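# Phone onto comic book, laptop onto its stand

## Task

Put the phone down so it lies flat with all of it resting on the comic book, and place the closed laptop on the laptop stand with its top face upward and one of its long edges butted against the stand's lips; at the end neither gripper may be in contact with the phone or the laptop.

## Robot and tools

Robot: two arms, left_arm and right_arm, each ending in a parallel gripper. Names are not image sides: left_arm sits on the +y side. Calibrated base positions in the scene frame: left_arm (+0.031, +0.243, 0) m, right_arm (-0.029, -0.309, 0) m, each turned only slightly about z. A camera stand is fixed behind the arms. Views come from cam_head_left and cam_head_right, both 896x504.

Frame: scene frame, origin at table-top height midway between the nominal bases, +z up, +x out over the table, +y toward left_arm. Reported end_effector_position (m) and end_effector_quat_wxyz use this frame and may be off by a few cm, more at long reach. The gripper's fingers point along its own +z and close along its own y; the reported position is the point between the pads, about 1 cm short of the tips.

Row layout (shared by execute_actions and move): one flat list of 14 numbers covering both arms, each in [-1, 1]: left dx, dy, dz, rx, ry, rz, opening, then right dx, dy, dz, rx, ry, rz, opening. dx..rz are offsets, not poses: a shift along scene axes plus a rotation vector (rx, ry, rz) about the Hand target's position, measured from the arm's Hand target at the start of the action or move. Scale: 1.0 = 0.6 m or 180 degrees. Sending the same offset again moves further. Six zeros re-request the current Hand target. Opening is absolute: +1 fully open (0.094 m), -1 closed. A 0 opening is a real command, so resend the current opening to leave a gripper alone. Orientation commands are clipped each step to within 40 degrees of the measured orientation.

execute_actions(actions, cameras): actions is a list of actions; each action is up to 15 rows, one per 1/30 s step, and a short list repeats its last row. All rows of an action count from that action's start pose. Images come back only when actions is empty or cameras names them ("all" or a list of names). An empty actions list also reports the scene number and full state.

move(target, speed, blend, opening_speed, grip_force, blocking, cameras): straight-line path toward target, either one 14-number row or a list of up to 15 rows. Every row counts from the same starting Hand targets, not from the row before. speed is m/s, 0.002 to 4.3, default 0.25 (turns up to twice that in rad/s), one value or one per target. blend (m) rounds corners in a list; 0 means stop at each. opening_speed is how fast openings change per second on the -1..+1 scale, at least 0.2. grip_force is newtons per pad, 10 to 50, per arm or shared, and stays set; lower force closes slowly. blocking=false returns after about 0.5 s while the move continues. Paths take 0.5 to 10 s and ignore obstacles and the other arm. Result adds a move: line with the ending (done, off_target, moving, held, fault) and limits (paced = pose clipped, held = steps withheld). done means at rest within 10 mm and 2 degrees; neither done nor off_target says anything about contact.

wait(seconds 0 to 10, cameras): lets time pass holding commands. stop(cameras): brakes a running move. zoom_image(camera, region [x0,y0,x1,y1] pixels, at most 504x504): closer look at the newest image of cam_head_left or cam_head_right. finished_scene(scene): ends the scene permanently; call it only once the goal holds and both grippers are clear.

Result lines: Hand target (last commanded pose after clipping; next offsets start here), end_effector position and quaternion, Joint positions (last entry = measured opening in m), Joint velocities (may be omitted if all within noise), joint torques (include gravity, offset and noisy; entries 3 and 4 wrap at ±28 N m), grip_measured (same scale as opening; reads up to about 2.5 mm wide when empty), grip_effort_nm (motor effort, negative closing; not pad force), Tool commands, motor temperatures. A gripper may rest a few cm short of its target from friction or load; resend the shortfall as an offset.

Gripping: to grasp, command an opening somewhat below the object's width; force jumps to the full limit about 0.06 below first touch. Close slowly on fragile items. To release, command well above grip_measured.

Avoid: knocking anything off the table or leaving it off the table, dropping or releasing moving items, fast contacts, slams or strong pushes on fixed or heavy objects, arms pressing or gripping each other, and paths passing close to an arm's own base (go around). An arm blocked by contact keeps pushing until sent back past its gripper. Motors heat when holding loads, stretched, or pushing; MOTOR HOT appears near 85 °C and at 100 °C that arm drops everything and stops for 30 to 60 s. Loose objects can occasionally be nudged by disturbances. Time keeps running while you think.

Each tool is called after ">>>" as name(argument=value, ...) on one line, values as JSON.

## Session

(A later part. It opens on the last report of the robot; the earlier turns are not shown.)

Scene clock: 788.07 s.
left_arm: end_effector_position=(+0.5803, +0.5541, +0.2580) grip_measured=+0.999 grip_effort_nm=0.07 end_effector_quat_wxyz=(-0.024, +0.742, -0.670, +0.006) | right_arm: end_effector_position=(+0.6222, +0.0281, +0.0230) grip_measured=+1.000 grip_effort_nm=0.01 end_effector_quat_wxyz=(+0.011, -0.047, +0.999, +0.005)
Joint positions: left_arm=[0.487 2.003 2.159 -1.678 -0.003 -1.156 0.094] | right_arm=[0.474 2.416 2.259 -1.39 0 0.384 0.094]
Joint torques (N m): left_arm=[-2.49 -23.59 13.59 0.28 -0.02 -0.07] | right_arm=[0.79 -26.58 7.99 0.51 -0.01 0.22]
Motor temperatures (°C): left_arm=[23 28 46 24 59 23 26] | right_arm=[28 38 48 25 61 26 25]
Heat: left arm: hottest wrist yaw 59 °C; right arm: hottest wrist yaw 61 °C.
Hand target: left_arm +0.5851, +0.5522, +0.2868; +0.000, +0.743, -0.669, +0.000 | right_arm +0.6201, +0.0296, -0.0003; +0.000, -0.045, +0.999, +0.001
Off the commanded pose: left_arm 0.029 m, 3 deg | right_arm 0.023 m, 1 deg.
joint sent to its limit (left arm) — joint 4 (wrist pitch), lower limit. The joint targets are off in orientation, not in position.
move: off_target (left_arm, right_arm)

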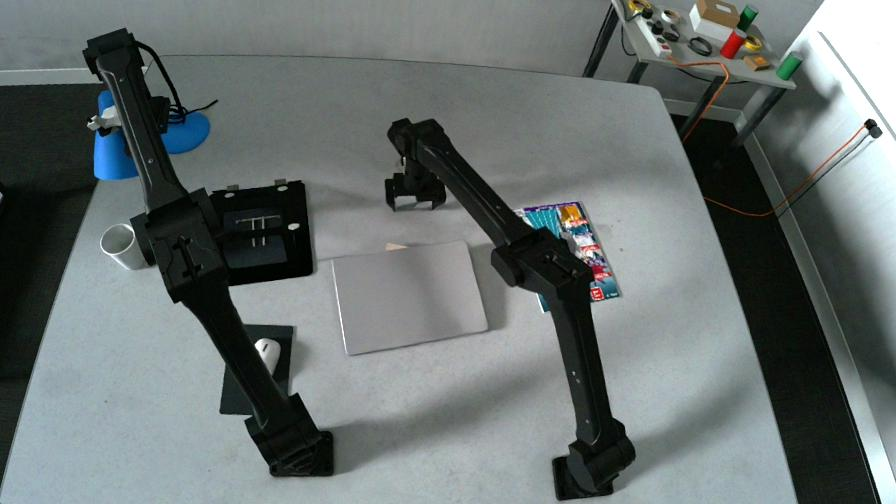

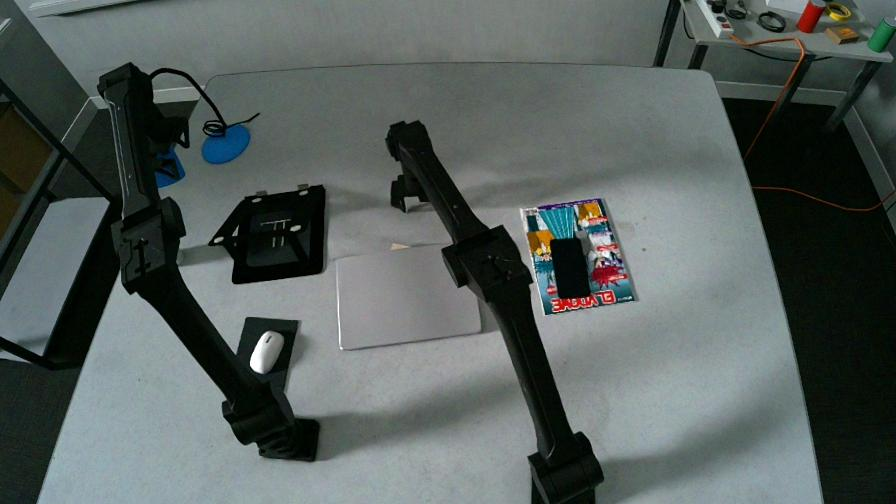

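>>> move(target=[[-0.058, 0.0, 0, 0, 0, -0.5, -0.95, -0.09, 0, 0, 0, 0, 0, 1], [-0.058, 0.038, -0.2, 0, 0, -0.5, -0.95, -0.375, -0.02, 0, 0, 0, 0, 1], [-0.058, 0.038, -0.445, 0, 0, -0.5, -0.95, -0.32, -0.02, 0.03, 0, 0, 0, 1], [-0.058, -0.05, -0.445, 0, 0, -0.5, -0.95, -0.3, -0.1, 0.35, 0, 0, 0, 1]], speed=[0.25, 0.12, 0.2, 0.2], blend=[0, 0.01, 0.01, 0], cameras=["cam_head_left", "cam_head_right"])

>>> zoom_image(camera="cam_head_right", region=[150, 130, 550, 370])

>>> zoom_image(camera="cam_head_left", region=[100, 130, 500, 370])

Scene clock: 812.33 s.
left_arm: end_effector_position=(+0.5500, +0.5294, +0.0146) grip_measured=-0.948 grip_effort_nm=-0.07 end_effector_quat_wxyz=(-0.004, -0.053, +0.999, -0.003) | right_arm: end_effector_position=(+0.4238, -0.0344, +0.1863) grip_measured=+1.000 grip_effort_nm=0.01 end_effector_quat_wxyz=(-0.022, -0.046, +0.999, -0.013)
Joint positions: left_arm=[0.477 2.046 1.574 -1.109 0.001 0.399 0.002] | right_arm=[0.542 1.772 1.63 -1.479 0.001 0.455 0.094]
Joint torques (N m): left_arm=[-2.49 -23.53 7.76 0.54 -0.02 -0.11] | right_arm=[-0.09 -20.13 12.48 -0.47 -0.01 0.11]
Motor temperatures (°C): left_arm=[23 29 44 24 47 23 26] | right_arm=[28 40 45 25 50 25 25]
Heat: left arm: hottest wrist yaw 47 °C; right arm: hottest wrist yaw 50 °C.
Hand target: left_arm +0.5505, +0.5223, +0.0200; +0.001, -0.052, +0.999, +0.000 | right_arm +0.4401, -0.0303, +0.2098; +0.000, -0.045, +0.999, +0.001
Off the commanded pose: left_arm 0.009 m, 1 deg | right_arm 0.029 m, 3 deg.
move: off_target (right_arm)

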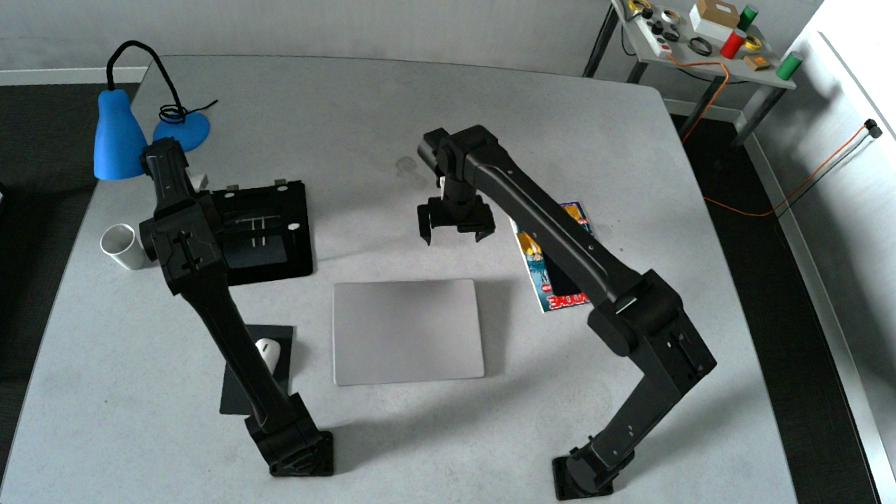

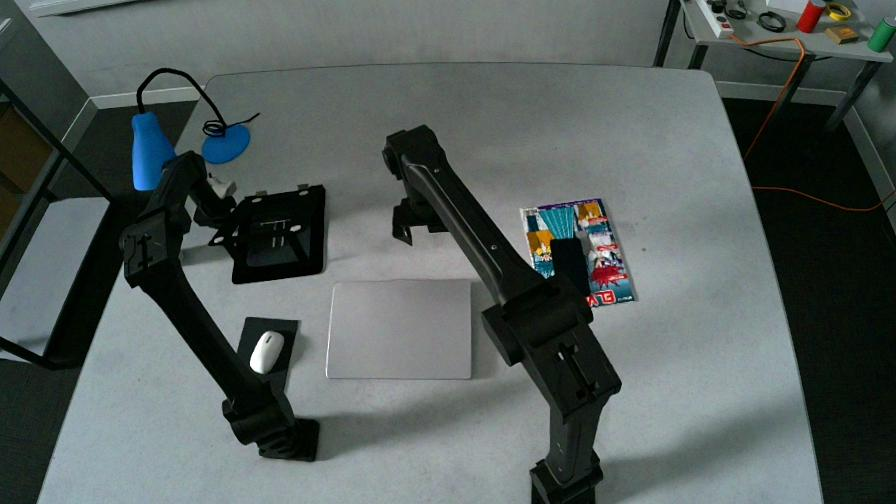

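Scaled by 1.260.

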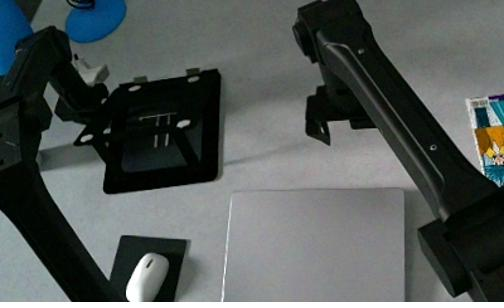

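Scaled by 1.260.

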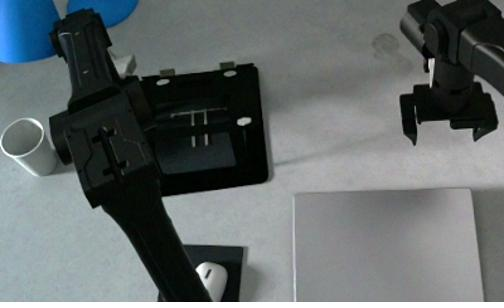

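>>> move(target=[[0, -0.06, 0.01, 0, 0, 0, -0.95, 0, -0.25, 0.05, 0, 0, 0, 1], [0, -0.434, 0.01, 0, 0, 0, -0.95, 0, -0.25, 0.05, 0, 0, 0, 1]], speed=[0.08, 0.12], blend=[0.01, 0], cameras=["cam_head_left", "cam_head_right"])

>>> zoom_image(camera="cam_head_right", region=[200, 130, 600, 400])

>>> zoom_image(camera="cam_head_left", region=[200, 130, 600, 400])

Scene clock: 823.37 s.
left_arm: end_effector_position=(+0.5477, +0.2743, +0.0139) grip_measured=-0.948 grip_effort_nm=-0.05 end_effector_quat_wxyz=(-0.015, -0.057, +0.998, +0.002) | right_arm: end_effector_position=(+0.4470, -0.1738, +0.2366) grip_measured=+1.000 grip_effort_nm=0.01 end_effector_quat_wxyz=(+0.003, -0.046, +0.999, +0.001)
Joint positions: left_arm=[0.032 1.889 1.315 -1.028 -0.004 -0.054 0.002] | right_arm=[0.273 1.63 1.577 -1.512 0 0.186 0.094]
Joint torques (N m): left_arm=[-3.25 -21.25 7.99 0.69 0.13 -0.17] | right_arm=[-0.03 -19.31 7.27 -0.18 -0.03 0.09]
Heat: left arm: hottest wrist yaw 45 °C; right arm: hottest wrist yaw 48 °C.
Hand target: left_arm +0.5505, +0.2618, +0.0260; +0.001, -0.052, +0.999, +0.000 | right_arm +0.4400, -0.1802, +0.2399; +0.000, -0.045, +0.999, +0.001
Off the commanded pose: left_arm 0.018 m, 2 deg | right_arm 0.010 m, 0 deg.
move: off_target (left_arm)

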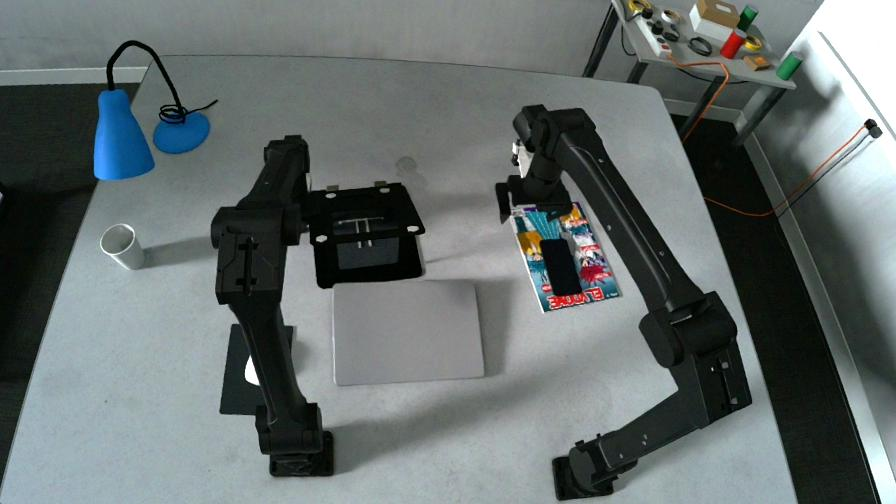

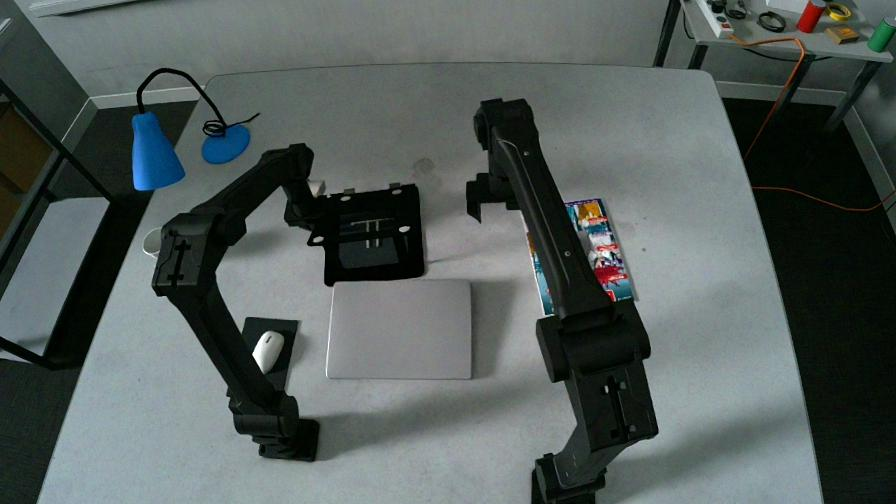

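Scaled by 1.260.

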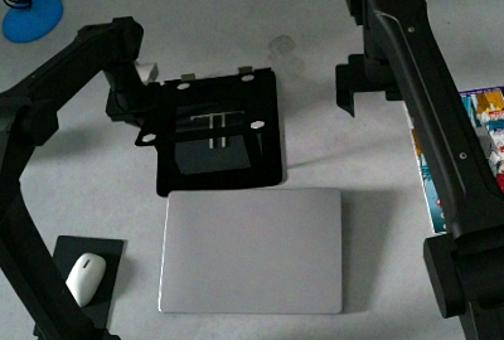

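Scaled by 1.260.

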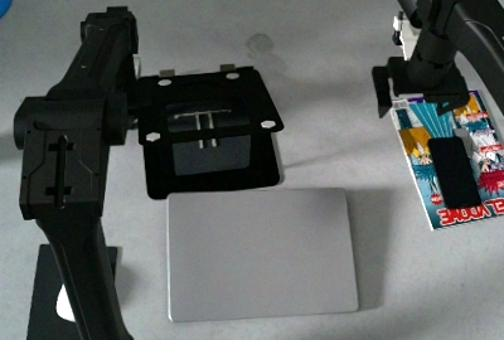

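>>> move(target=[[0, 0.055, 0.01, 0, 0, 0, -0.95, 0, 0, 0, 0, 0, 0, 1], [0, 0.055, 0.32, 0, 0, 0, -0.95, 0, 0, 0, 0, 0, 0, 1], [-0.4425, 0.064, 0.29, -0.1629, -0.1873, -0.4989, 1, -0.2025, 0, -0.15, 0.1829, -0.1619, 0.4619, 1], [-0.4425, -0.03, 0.04, -0.1629, -0.1873, -0.4989, 1, -0.2025, 0.05, -0.333, 0.1829, -0.1619, 0.4619, 1], [-0.4425, -0.04, -0.035, -0.1629, -0.1873, -0.4989, 1, -0.2025, 0.055, -0.4, 0.1829, -0.1619, 0.4619, 1]], speed=[0.15, 0.3, 0.5, 0.3, 0.15], blend=[0.01, 0.03, 0.02, 0.02, 0], cameras=["cam_head_left", "cam_head_right"])

>>> zoom_image(camera="cam_head_right", region=[220, 150, 560, 410])

>>> zoom_image(camera="cam_head_left", region=[220, 150, 560, 410])

Scene clock: 858.23 s.
left_arm: end_effector_position=(+0.2863, +0.2430, +0.0097) grip_measured=+0.998 grip_effort_nm=0.13 end_effector_quat_wxyz=(+0.249, +0.651, +0.678, -0.234) | right_arm: end_effector_position=(+0.3254, -0.1507, +0.0144) grip_measured=+1.000 grip_effort_nm=0.00 end_effector_quat_wxyz=(-0.250, +0.676, -0.650, -0.239)
Joint positions: left_arm=[0.394 1.488 0.586 -0.963 0.642 2.051 0.094] | right_arm=[0.124 1.591 0.738 -0.606 -0.7 -1.44 0.094]
Joint torques (N m): left_arm=[-2.32 -8 5.03 0.31 0.44 -0.09] | right_arm=[1.44 -10.46 4.77 0.75 -0.21 0.18]
Motor temperatures (°C): left_arm=[23 30 38 24 42 23 26] | right_arm=[27 39 40 25 43 25 25]
Heat: left arm: hottest wrist yaw 42 °C; right arm: hottest wrist yaw 43 °C.
Hand target: left_arm +0.2850, +0.2380, +0.0050; +0.246, +0.653, +0.676, -0.238 | right_arm +0.3184, -0.1474, -0.0003; -0.237, +0.677, -0.652, -0.246
Off the commanded pose: left_arm 0.007 m, 1 deg | right_arm 0.016 m, 2 deg.
move: off_target (right_arm); blend cut to 0 m at target 3; target 3's new opening was sent with left_arm's hand 0.006 m and 8 deg from that target

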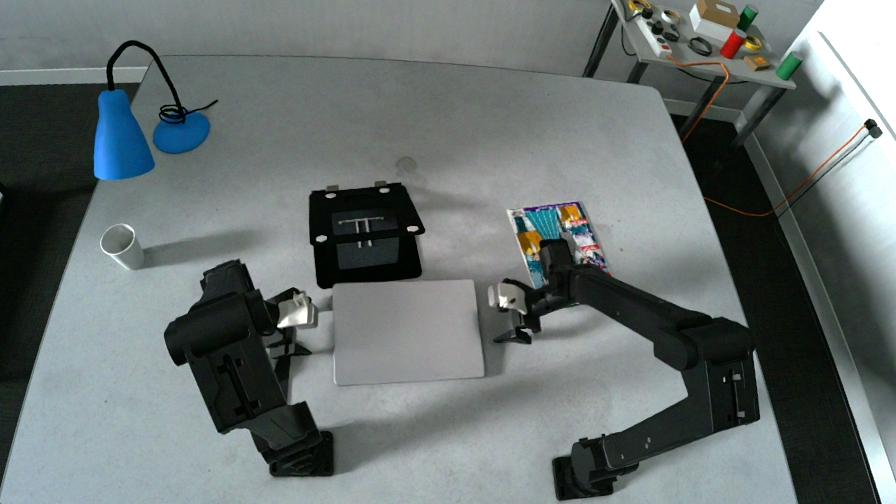

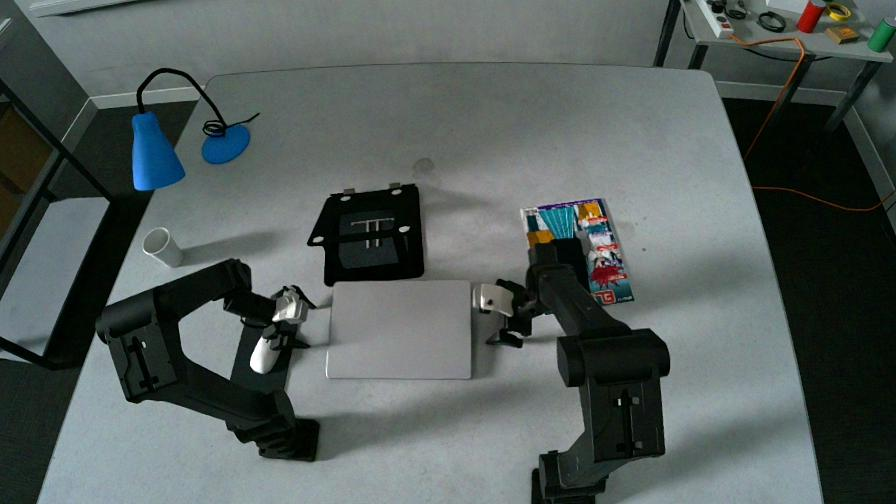

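Scaled by 1.482.

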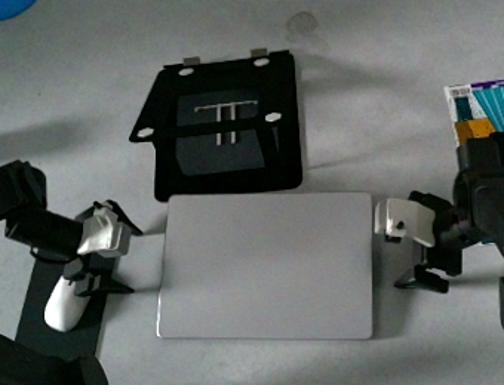

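Scaled by 1.482.

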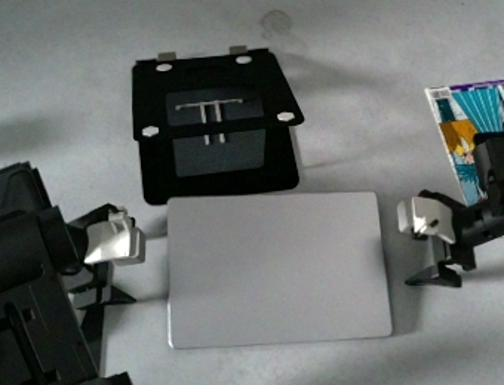

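>>> move(target=[[0, -0.08, 0, 0, 0, 0, 1, 0, 0.079, 0.005, 0, 0, 0, 1], [0.005, -0.188, 0.003, 0, 0, 0, 1, -0.005, 0.229, 0.01, 0, 0, 0, 1], [0.02, -0.188, 0.09, 0, 0, 0, 1, 0.02, 0.229, 0.095, 0, 0, 0, 1]], speed=[0.08, 0.08, 0.05], blend=[0, 0, 0], cameras=["cam_head_left", "cam_head_right"])

>>> zoom_image(camera="cam_head_right", region=[260, 230, 560, 410])

>>> zoom_image(camera="cam_head_left", region=[260, 230, 560, 410])

Scene clock: 870.20 s.
left_arm: end_effector_position=(+0.2914, +0.1918, +0.0244) grip_measured=+0.999 grip_effort_nm=0.06 end_effector_quat_wxyz=(+0.211, +0.672, +0.689, -0.173) | right_arm: end_effector_position=(+0.3219, -0.1126, +0.0170) grip_measured=+1.000 grip_effort_nm=0.00 end_effector_quat_wxyz=(-0.197, +0.686, -0.676, -0.183)
Joint positions: left_arm=[0.13 1.291 0.518 -0.827 0.551 1.713 0.094] | right_arm=[0.293 1.55 0.758 -0.587 -0.513 -1.236 0.094]
Joint torques (N m): left_arm=[-11.69 -9.64 10.54 -1.91 6 -1.32] | right_arm=[11.69 -12.86 12.79 0.81 -4.62 1.63]
Motor temperatures (°C): left_arm=[23 30 37 24 49 24 26] | right_arm=[27 39 40 25 47 25 25]
Heat: left arm: hottest wrist yaw 49 °C; right arm: hottest wrist yaw 47 °C.
Hand target: left_arm +0.2970, +0.1251, +0.0591; +0.247, +0.653, +0.676, -0.238 | right_arm +0.3305, -0.0100, +0.0568; -0.237, +0.677, -0.652, -0.246
Off the commanded pose: left_arm 0.075 m, 9 deg | right_arm 0.110 m, 9 deg.
move: off_target (left_arm, right_arm)

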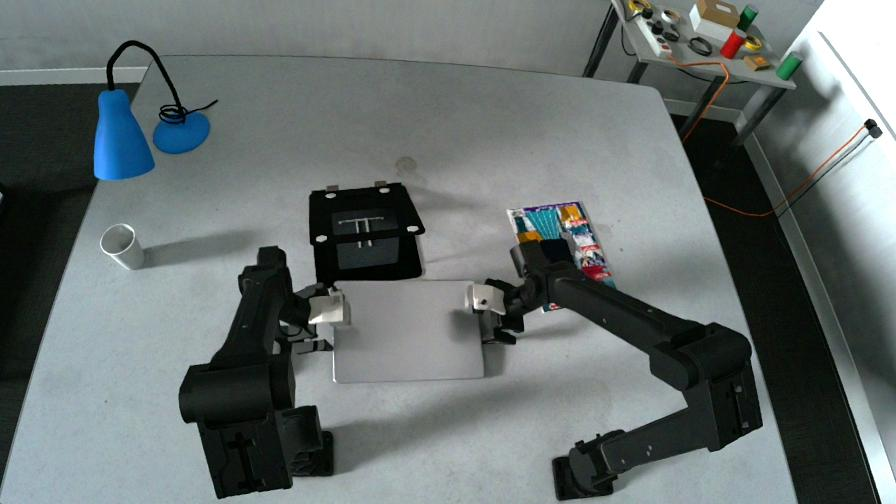

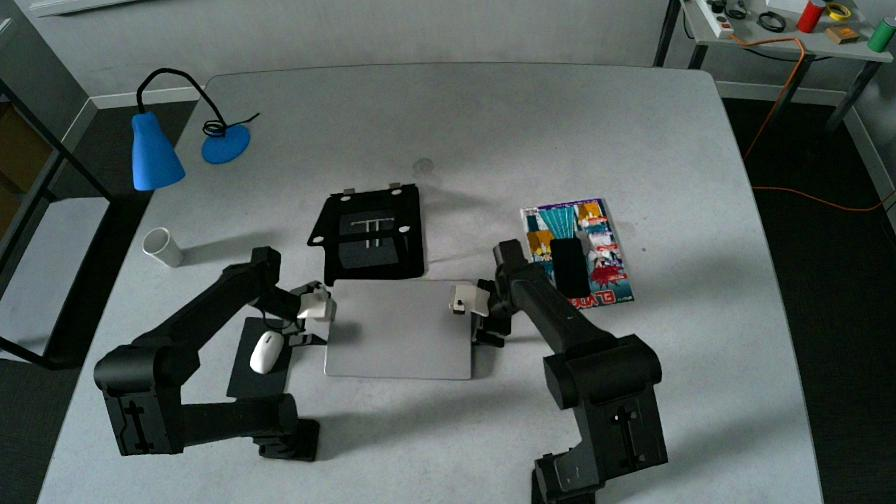

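Scaled by 1.680.

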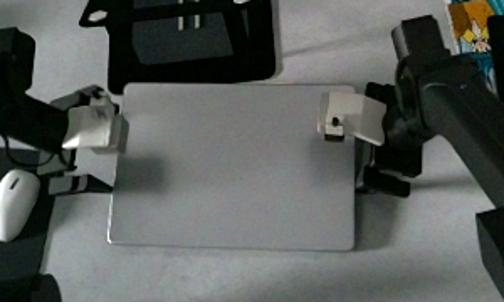

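Scaled by 1.680.

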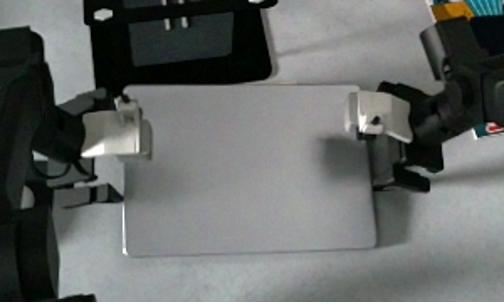

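>>> move(target=[[0.0, 0.1, -0.0935, -0.09, -0.003, 0, 1, 0, -0.155, -0.0945, 0.09, 0.003, 0, 1], [0, 0.008, -0.0935, -0.09, -0.003, 0, 1, 0, -0.017, -0.0945, 0.09, 0.003, 0, 1], [0.01, 0.0, 0.03, -0.09, -0.003, 0, 1, 0.01, 0, 0.03, 0.09, 0.003, 0, 1]], speed=[0.1, 0.08, 0.05], blend=[0, 0, 0], cameras=["cam_head_left", "cam_head_right"])

>>> zoom_image(camera="cam_head_right", region=[260, 230, 560, 410])

>>> zoom_image(camera="cam_head_left", region=[260, 230, 560, 410])

Scene clock: 882.13 s.
left_arm: end_effector_position=(+0.3020, +0.1397, +0.0698) grip_measured=+1.000 grip_effort_nm=0.04 end_effector_quat_wxyz=(+0.345, +0.613, +0.636, -0.317) | right_arm: end_effector_position=(+0.3227, -0.0647, +0.0268) grip_measured=+1.000 grip_effort_nm=-0.01 end_effector_quat_wxyz=(+0.268, -0.576, +0.696, +0.336)
Joint positions: left_arm=[0.127 1.363 0.561 -0.907 0.969 1.762 0.094] | right_arm=[0.297 1.62 0.722 -0.34 -0.84 -0.931 0.094]
Joint torques (N m): left_arm=[-5.19 -9.05 7.95 0.08 0.92 -0.55] | right_arm=[6.89 -17.26 10.18 1.89 -2.44 -0.32]
Motor temperatures (°C): left_arm=[23 29 37 24 68 24 26] | right_arm=[28 38 40 25 59 26 25]
Heat: left arm: hottest wrist yaw 68 °C; right arm: hottest wrist yaw 59 °C.
Hand target: left_arm +0.3029, +0.1251, +0.0770; +0.339, +0.613, +0.634, -0.328 | right_arm +0.3364, -0.0100, +0.0747; +0.327, -0.636, +0.612, +0.339
Off the commanded pose: left_arm 0.016 m, 1 deg | right_arm 0.074 m, 14 deg.
move: off_target (left_arm, right_arm)

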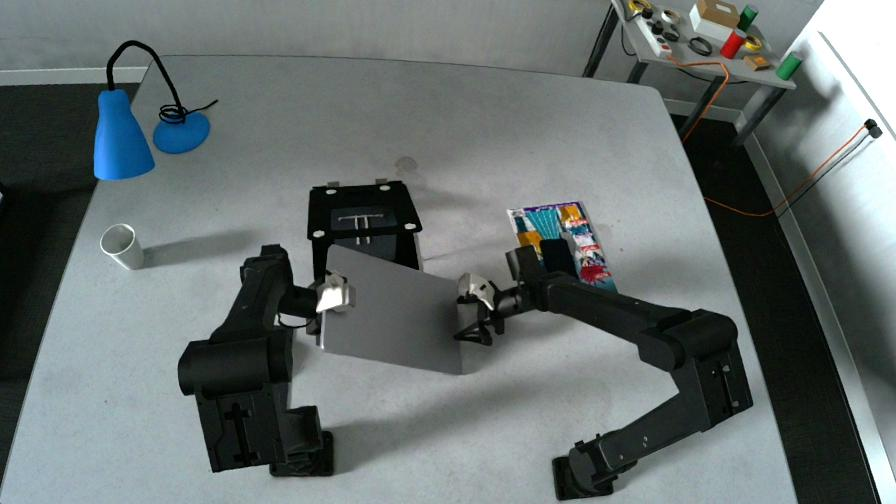

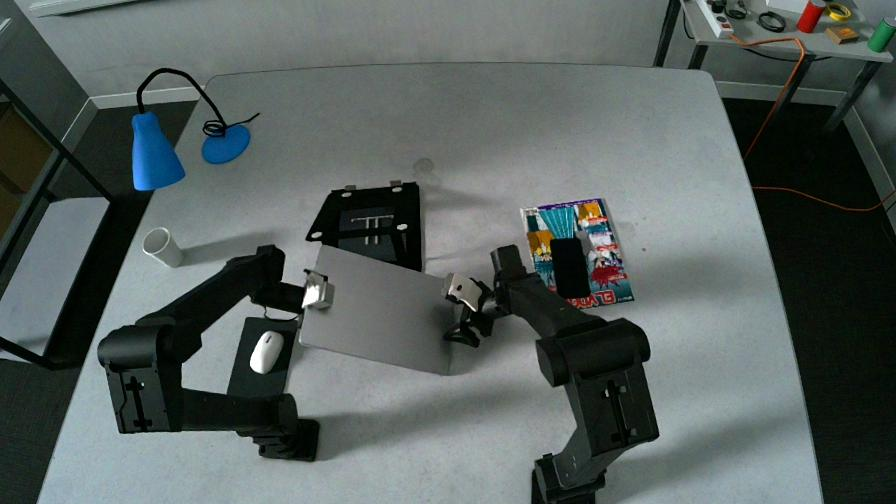

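Scaled by 1.680.

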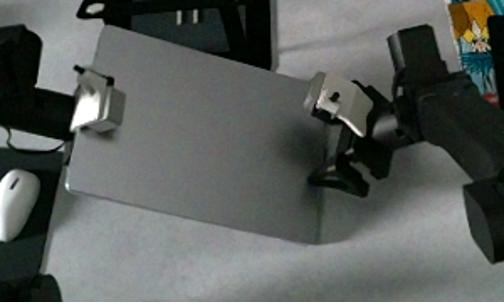

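Scaled by 1.680.

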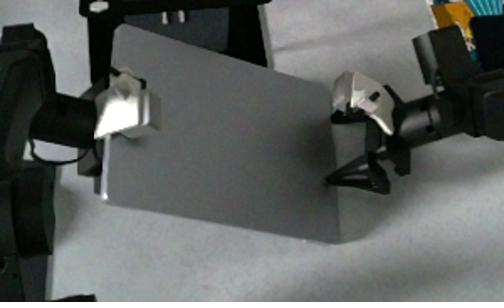

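>>> move(target=[[0, 0, -0.075, 0, 0, 0, 1, 0, -0.04, 0, 0, 0, 0, 1], [0, 0, -0.078, 0, 0, 0, 1, 0, -0.14, -0.02, 0, 0, 0, 1], [0, 0, -0.078, 0, 0, 0, 1, 0, -0.14, -0.14, 0.02, 0, 0, 1]], speed=[0.06, 0.08, 0.1], blend=[0, 0.005, 0], cameras=["cam_head_left", "cam_head_right"])

>>> zoom_image(camera="cam_head_right", region=[260, 230, 560, 410])

>>> zoom_image(camera="cam_head_left", region=[260, 230, 560, 410])

Scene clock: 904.73 s.
left_arm: end_effector_position=(+0.3066, +0.1327, +0.0337) grip_measured=+1.000 grip_effort_nm=0.04 end_effector_quat_wxyz=(+0.351, +0.608, +0.635, -0.322) | right_arm: end_effector_position=(+0.3329, -0.0918, +0.0255) grip_measured=+1.000 grip_effort_nm=-0.01 end_effector_quat_wxyz=(-0.370, +0.628, -0.581, -0.363)
Joint positions: left_arm=[0.105 1.481 0.528 -0.724 0.989 1.717 0.094] | right_arm=[0.167 1.71 0.724 -0.32 -1.071 -1.318 0.094]
Joint torques (N m): left_arm=[-3.78 -8 5.64 0.36 0.13 -0.26] | right_arm=[0.44 -7.71 5.22 1.84 0.91 0.24]
Motor temperatures (°C): left_arm=[23 28 37 24 51 24 26] | right_arm=[27 38 43 25 56 25 25]
Heat: left arm: hottest wrist yaw 51 °C; right arm: hottest wrist yaw 56 °C.
Hand target: left_arm +0.3028, +0.1251, +0.0301; +0.339, +0.612, +0.634, -0.328 | right_arm +0.3364, -0.0940, -0.0093; -0.347, +0.625, -0.601, -0.358
Off the commanded pose: left_arm 0.009 m, 2 deg | right_arm 0.035 m, 4 deg.
move: off_target (right_arm)

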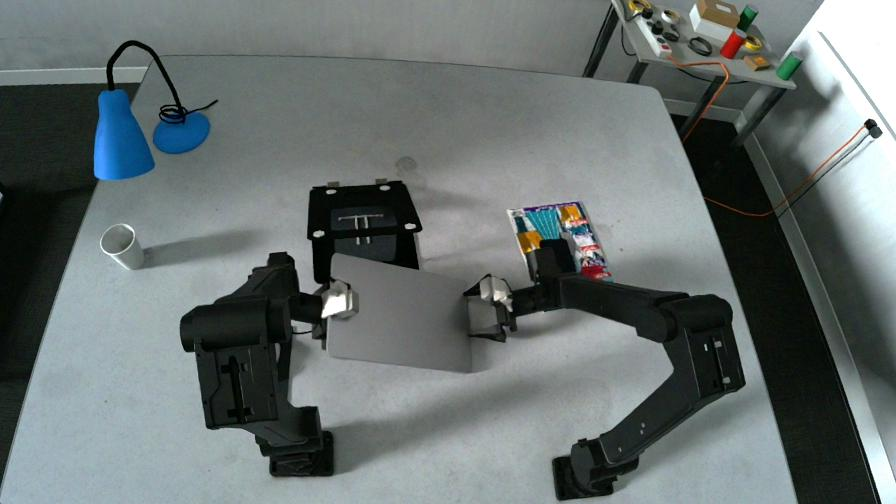

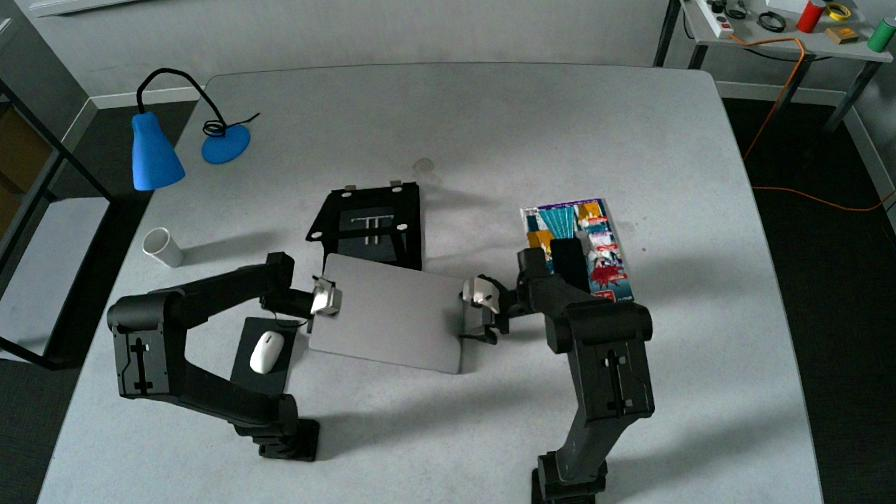

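Scaled by 1.680.

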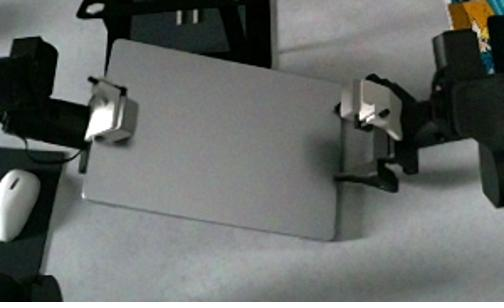

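Scaled by 1.680.

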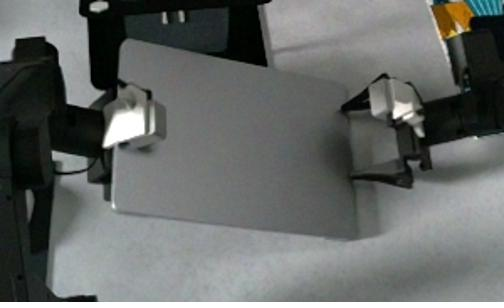

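>>> move(target=[[0, 0, 0, 0, 0, 0, 1, 0, -0.01, 0.07, 0, 0, 0, 1], [0, 0, 0, 0, 0, 0, 1, 0, -0.075, 0.05, 0, 0, 0, 1], [0, 0, 0, 0, 0, 0, 1, 0, -0.075, 0.005, 0, 0, 0, 1]], speed=[0.1, 0.1, 0.1], blend=[0.005, 0.005, 0], cameras=["cam_head_left", "cam_head_right"])

>>> zoom_image(camera="cam_head_right", region=[380, 240, 540, 400])

>>> zoom_image(camera="cam_head_left", region=[380, 240, 540, 400])

Scene clock: 911.13 s.
left_arm: end_effector_position=(+0.3066, +0.1327, +0.0337) grip_measured=+1.000 grip_effort_nm=0.04 end_effector_quat_wxyz=(+0.351, +0.608, +0.635, -0.322) | right_arm: end_effector_position=(+0.3265, -0.1352, +0.0124) grip_measured=+1.000 grip_effort_nm=-0.01 end_effector_quat_wxyz=(-0.359, +0.627, -0.589, -0.361)
Joint positions: left_arm=[0.105 1.481 0.528 -0.724 0.989 1.717 0.094] | right_arm=[0.056 1.739 0.735 -0.515 -1.068 -1.541 0.094]
Joint torques (N m): left_arm=[-4.01 -9.41 5.48 0.46 0.17 -0.21] | right_arm=[0.15 -9.35 6.3 0.59 0.27 0.18]
Heat: left arm: hottest wrist yaw 49 °C; right arm: hottest wrist yaw 52 °C.
Hand target: left_arm +0.3028, +0.1251, +0.0301; +0.339, +0.612, +0.634, -0.328 | right_arm +0.3363, -0.1389, -0.0063; -0.347, +0.625, -0.601, -0.358
Off the commanded pose: left_arm 0.009 m, 2 deg | right_arm 0.021 m, 2 deg.
move: off_target (right_arm)

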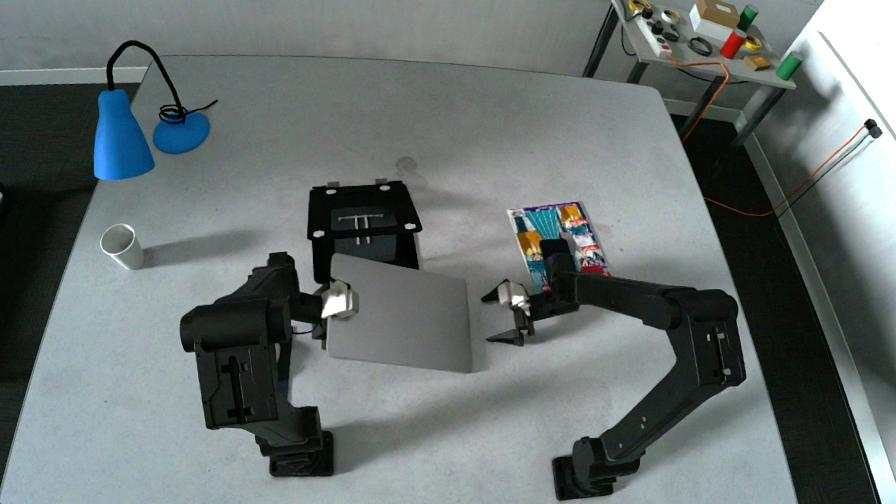

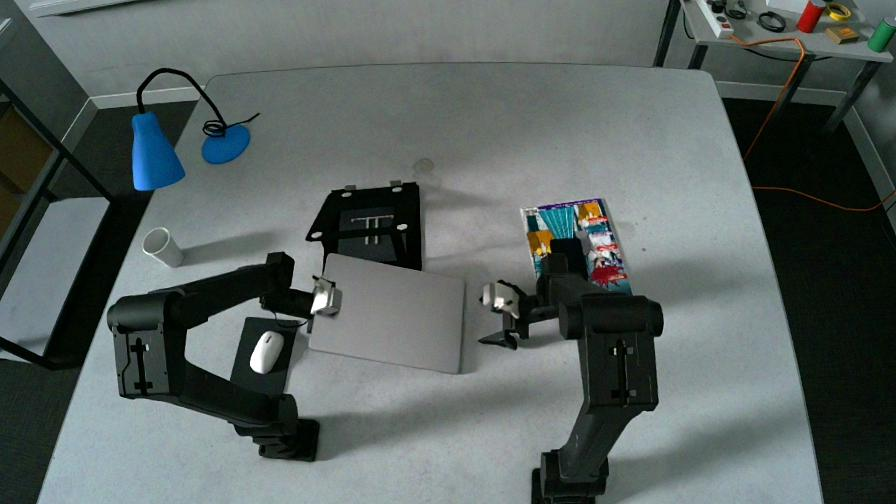

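Scaled by 3.150.

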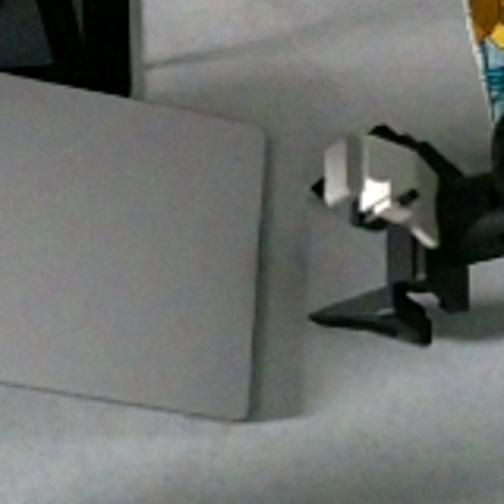

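Scaled by 3.150.

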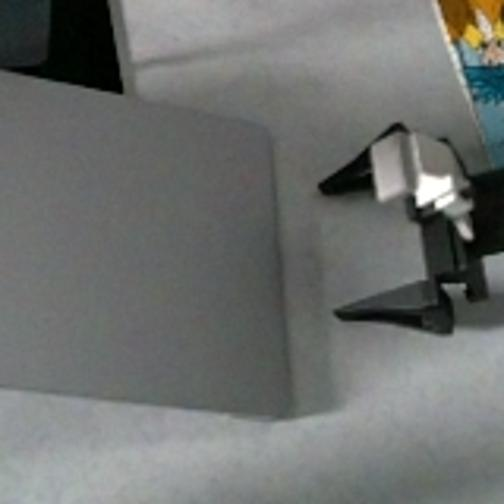

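>>> move(target=[[0, 0, 0, 0, 0, 0, 1, 0, 0.06, -0.005, 0, 0, 0, 1], [0, 0, 0, 0, 0, 0, 1, 0, 0.2, -0.005, 0, 0, 0, 1], [0, 0, 0.02, 0, 0, 0, 1, 0, 0.21, 0.05, 0, 0, 0, 1]], speed=[0.1, 0.06, 0.04], blend=[0, 0, 0], cameras=["cam_head_left", "cam_head_right"])

>>> zoom_image(camera="cam_head_right", region=[290, 240, 530, 400])

>>> zoom_image(camera="cam_head_left", region=[290, 240, 530, 400])

Scene clock: 925.97 s.
left_arm: end_effector_position=(+0.3095, +0.1442, +0.0407) grip_measured=+1.000 grip_effort_nm=0.04 end_effector_quat_wxyz=(+0.357, +0.592, +0.650, -0.316) | right_arm: end_effector_position=(+0.3554, -0.0830, +0.0163) grip_measured=+1.000 grip_effort_nm=0.00 end_effector_quat_wxyz=(-0.366, +0.597, -0.640, -0.317)
Joint positions: left_arm=[0.148 1.454 0.528 -0.748 0.99 1.709 0.094] | right_arm=[0.209 1.702 0.698 -0.102 -0.933 -1.048 0.094]
Joint torques (N m): left_arm=[-6.71 -9.93 6.82 -0.58 0.1 -0.03] | right_arm=[10.99 -13.16 7.51 1.01 -1.34 0.69]
Motor temperatures (°C): left_arm=[23 28 36 24 46 24 26] | right_arm=[27 37 40 25 46 25 25]
Heat: left arm: hottest wrist yaw 46 °C; right arm: hottest wrist yaw 46 °C.
Hand target: left_arm +0.3028, +0.1251, +0.0421; +0.339, +0.612, +0.634, -0.328 | right_arm +0.3364, -0.0129, +0.0238; -0.347, +0.625, -0.601, -0.358
Off the commanded pose: left_arm 0.020 m, 4 deg | right_arm 0.073 m, 8 deg.
move: off_target (left_arm, right_arm)

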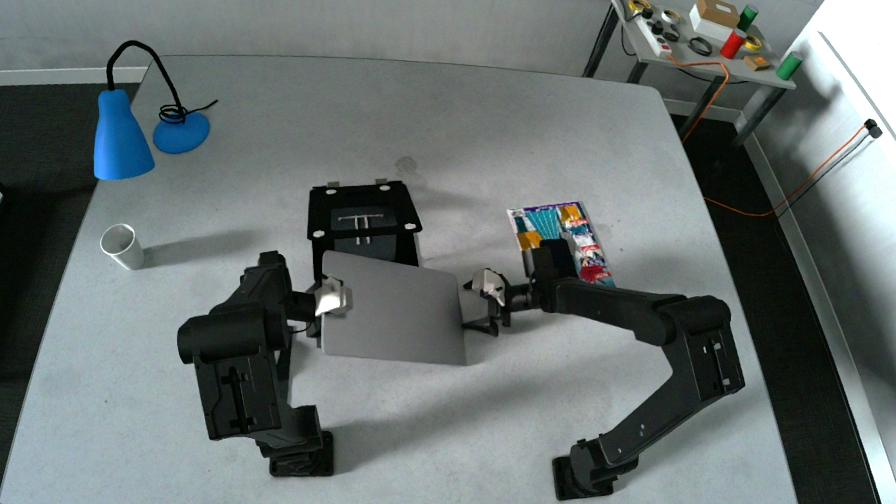

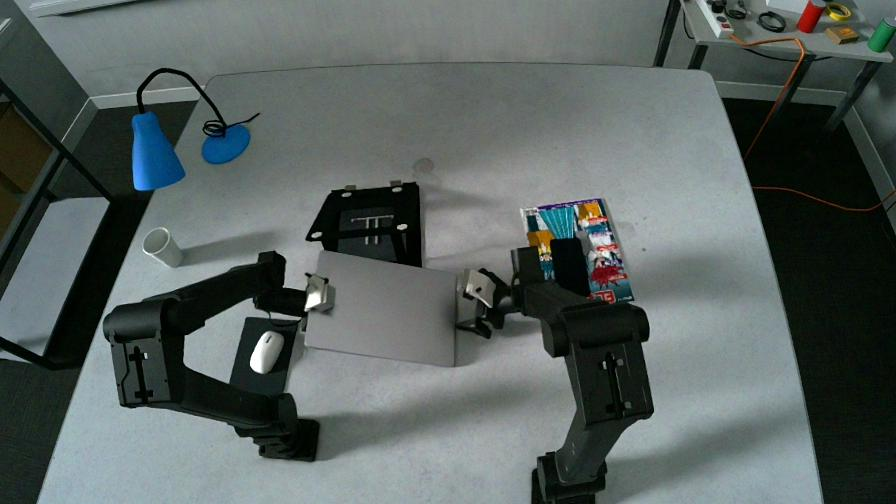

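Scaled by 2.100.

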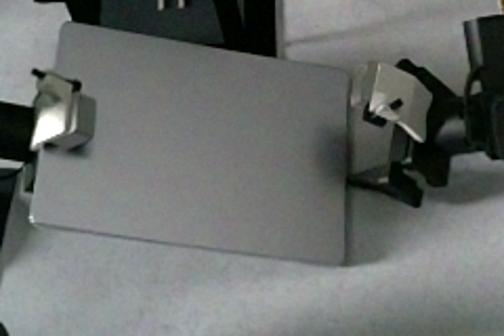

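Scaled by 2.100.

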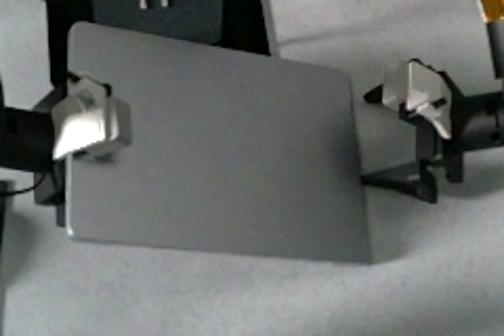

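>>> move(target=[[0, -0.01, 0.01, 0, 0, 0, 1, 0.0, 0.015, 0.05, 0.03, 0, 0.03, 1]], speed=0.04, cameras=["cam_head_left", "cam_head_right"])

>>> zoom_image(camera="cam_head_right", region=[290, 240, 530, 400])

>>> zoom_image(camera="cam_head_left", region=[290, 240, 530, 400])

Scene clock: 932.27 s.
left_arm: end_effector_position=(+0.3102, +0.1444, +0.0475) grip_measured=+1.000 grip_effort_nm=0.04 end_effector_quat_wxyz=(+0.362, +0.597, +0.647, -0.308) | right_arm: end_effector_position=(+0.3447, -0.0760, +0.0191) grip_measured=+1.000 grip_effort_nm=0.00 end_effector_quat_wxyz=(-0.361, +0.625, -0.603, -0.341)
Joint positions: left_arm=[0.148 1.425 0.528 -0.758 0.989 1.712 0.094] | right_arm=[0.217 1.716 0.729 -0.211 -0.994 -1.182 0.094]
Joint torques (N m): left_arm=[-8.23 -8.76 6.69 -0.29 0.19 -0.37] | right_arm=[9.99 -15.33 9.65 0.21 -3.57 0.97]
Heat: left arm: hottest wrist yaw 45 °C; right arm: hottest wrist yaw 49 °C.
Hand target: left_arm +0.3028, +0.1191, +0.0482; +0.339, +0.612, +0.634, -0.328 | right_arm +0.3363, -0.0040, +0.0537; -0.359, +0.636, -0.553, -0.402
Off the commanded pose: left_arm 0.026 m, 4 deg | right_arm 0.080 m, 9 deg.
move: off_target (left_arm, right_arm)

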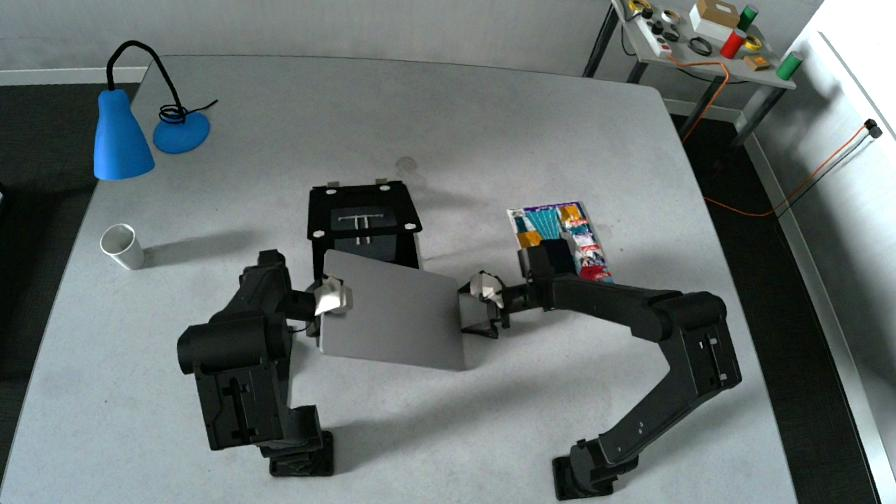

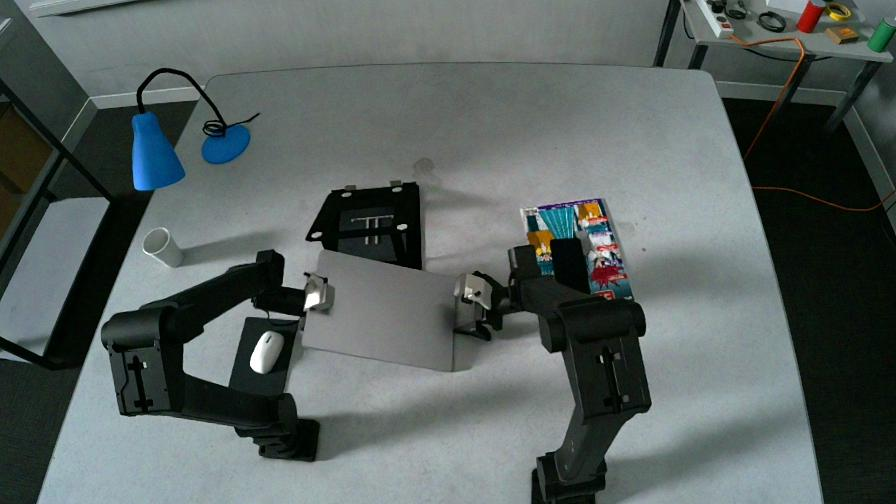

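Scaled by 2.100.

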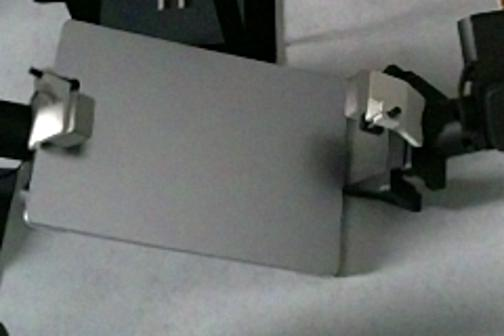

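Scaled by 2.100.

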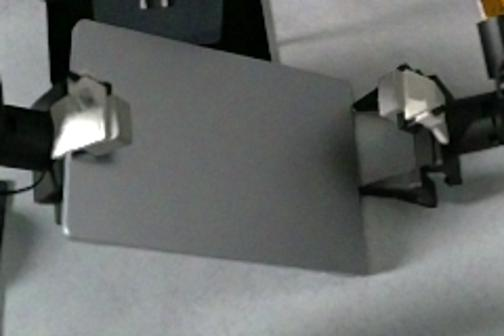

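>>> move(target=[[0, 0.01, 0, 0, 0, 0, 1, 0, -0.19, -0.05, 0, 0, 0, 1], [0, 0.01, 0, 0, 0, 0, 1, 0, -0.19, -0.15, 0.05, 0, 0, 1], [0, 0.0, 0, 0, 0, 0, 1, 0, -0.03, -0.15, 0.05, 0, 0, 1], [0, 0.0, 0, 0, 0, 0, 1, 0, 0, 0.02, 0.05, 0, 0, 1]], speed=[0.1, 0.1, 0.06, 0.05], blend=[0, 0, 0, 0], cameras=["cam_head_left", "cam_head_right"])

>>> zoom_image(camera="cam_head_right", region=[290, 240, 530, 400])

>>> zoom_image(camera="cam_head_left", region=[290, 240, 530, 400])

Scene clock: 961.07 s.
left_arm: end_effector_position=(+0.3030, +0.1288, +0.0456) grip_measured=+1.000 grip_effort_nm=0.04 end_effector_quat_wxyz=(+0.340, +0.601, +0.646, -0.326) | right_arm: end_effector_position=(+0.3422, -0.0107, +0.0637) grip_measured=+1.000 grip_effort_nm=0.00 end_effector_quat_wxyz=(-0.413, +0.603, -0.521, -0.440)
Joint positions: left_arm=[0.088 1.428 0.528 -0.761 0.979 1.664 0.094] | right_arm=[0.324 1.755 0.756 0.096 -1.218 -0.913 0.094]
Joint torques (N m): left_arm=[-3.78 -9.82 6.56 0.5 0.61 -0.08] | right_arm=[1.9 -16.03 4.94 0.87 -0.3 0.24]
Motor temperatures (°C): left_arm=[23 27 36 24 42 24 26] | right_arm=[28 37 40 25 59 25 25]
Heat: left arm: hottest wrist yaw 42 °C; right arm: hottest wrist yaw 59 °C.
Hand target: left_arm +0.3028, +0.1191, +0.0481; +0.339, +0.612, +0.634, -0.328 | right_arm +0.3364, -0.0039, +0.0659; -0.408, +0.606, -0.520, -0.444
Off the commanded pose: left_arm 0.010 m, 2 deg | right_arm 0.009 m, 1 deg.
move: done

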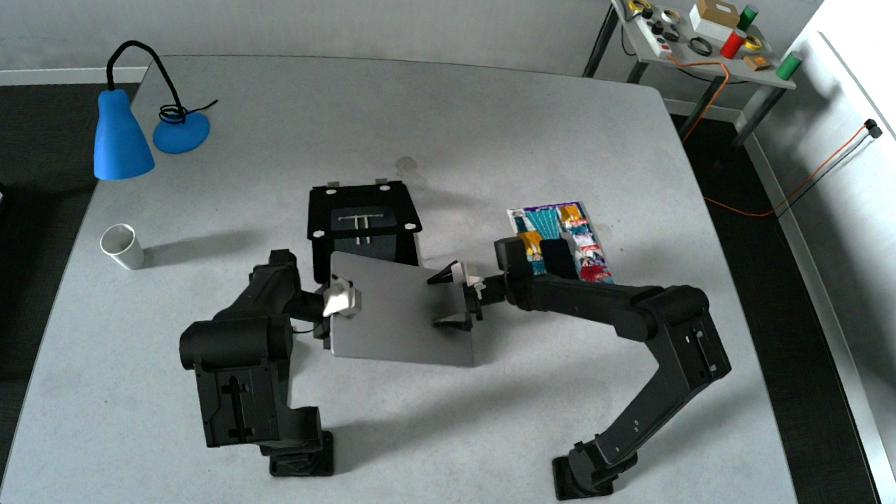

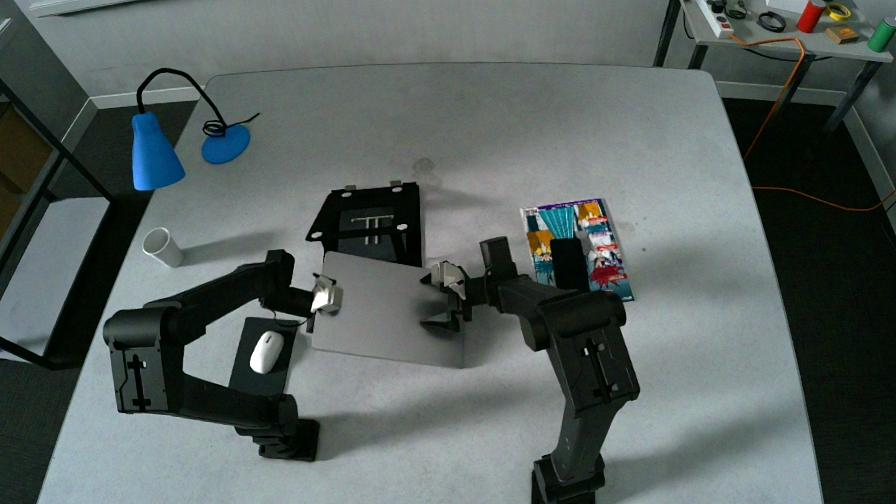

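Scaled by 2.100.

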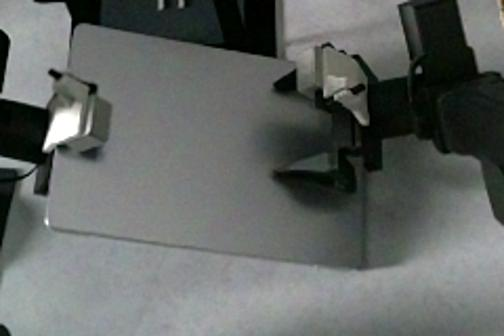

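Scaled by 2.100.

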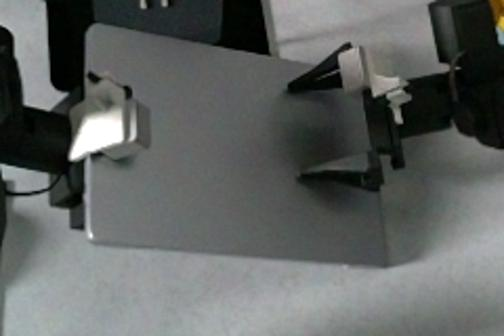

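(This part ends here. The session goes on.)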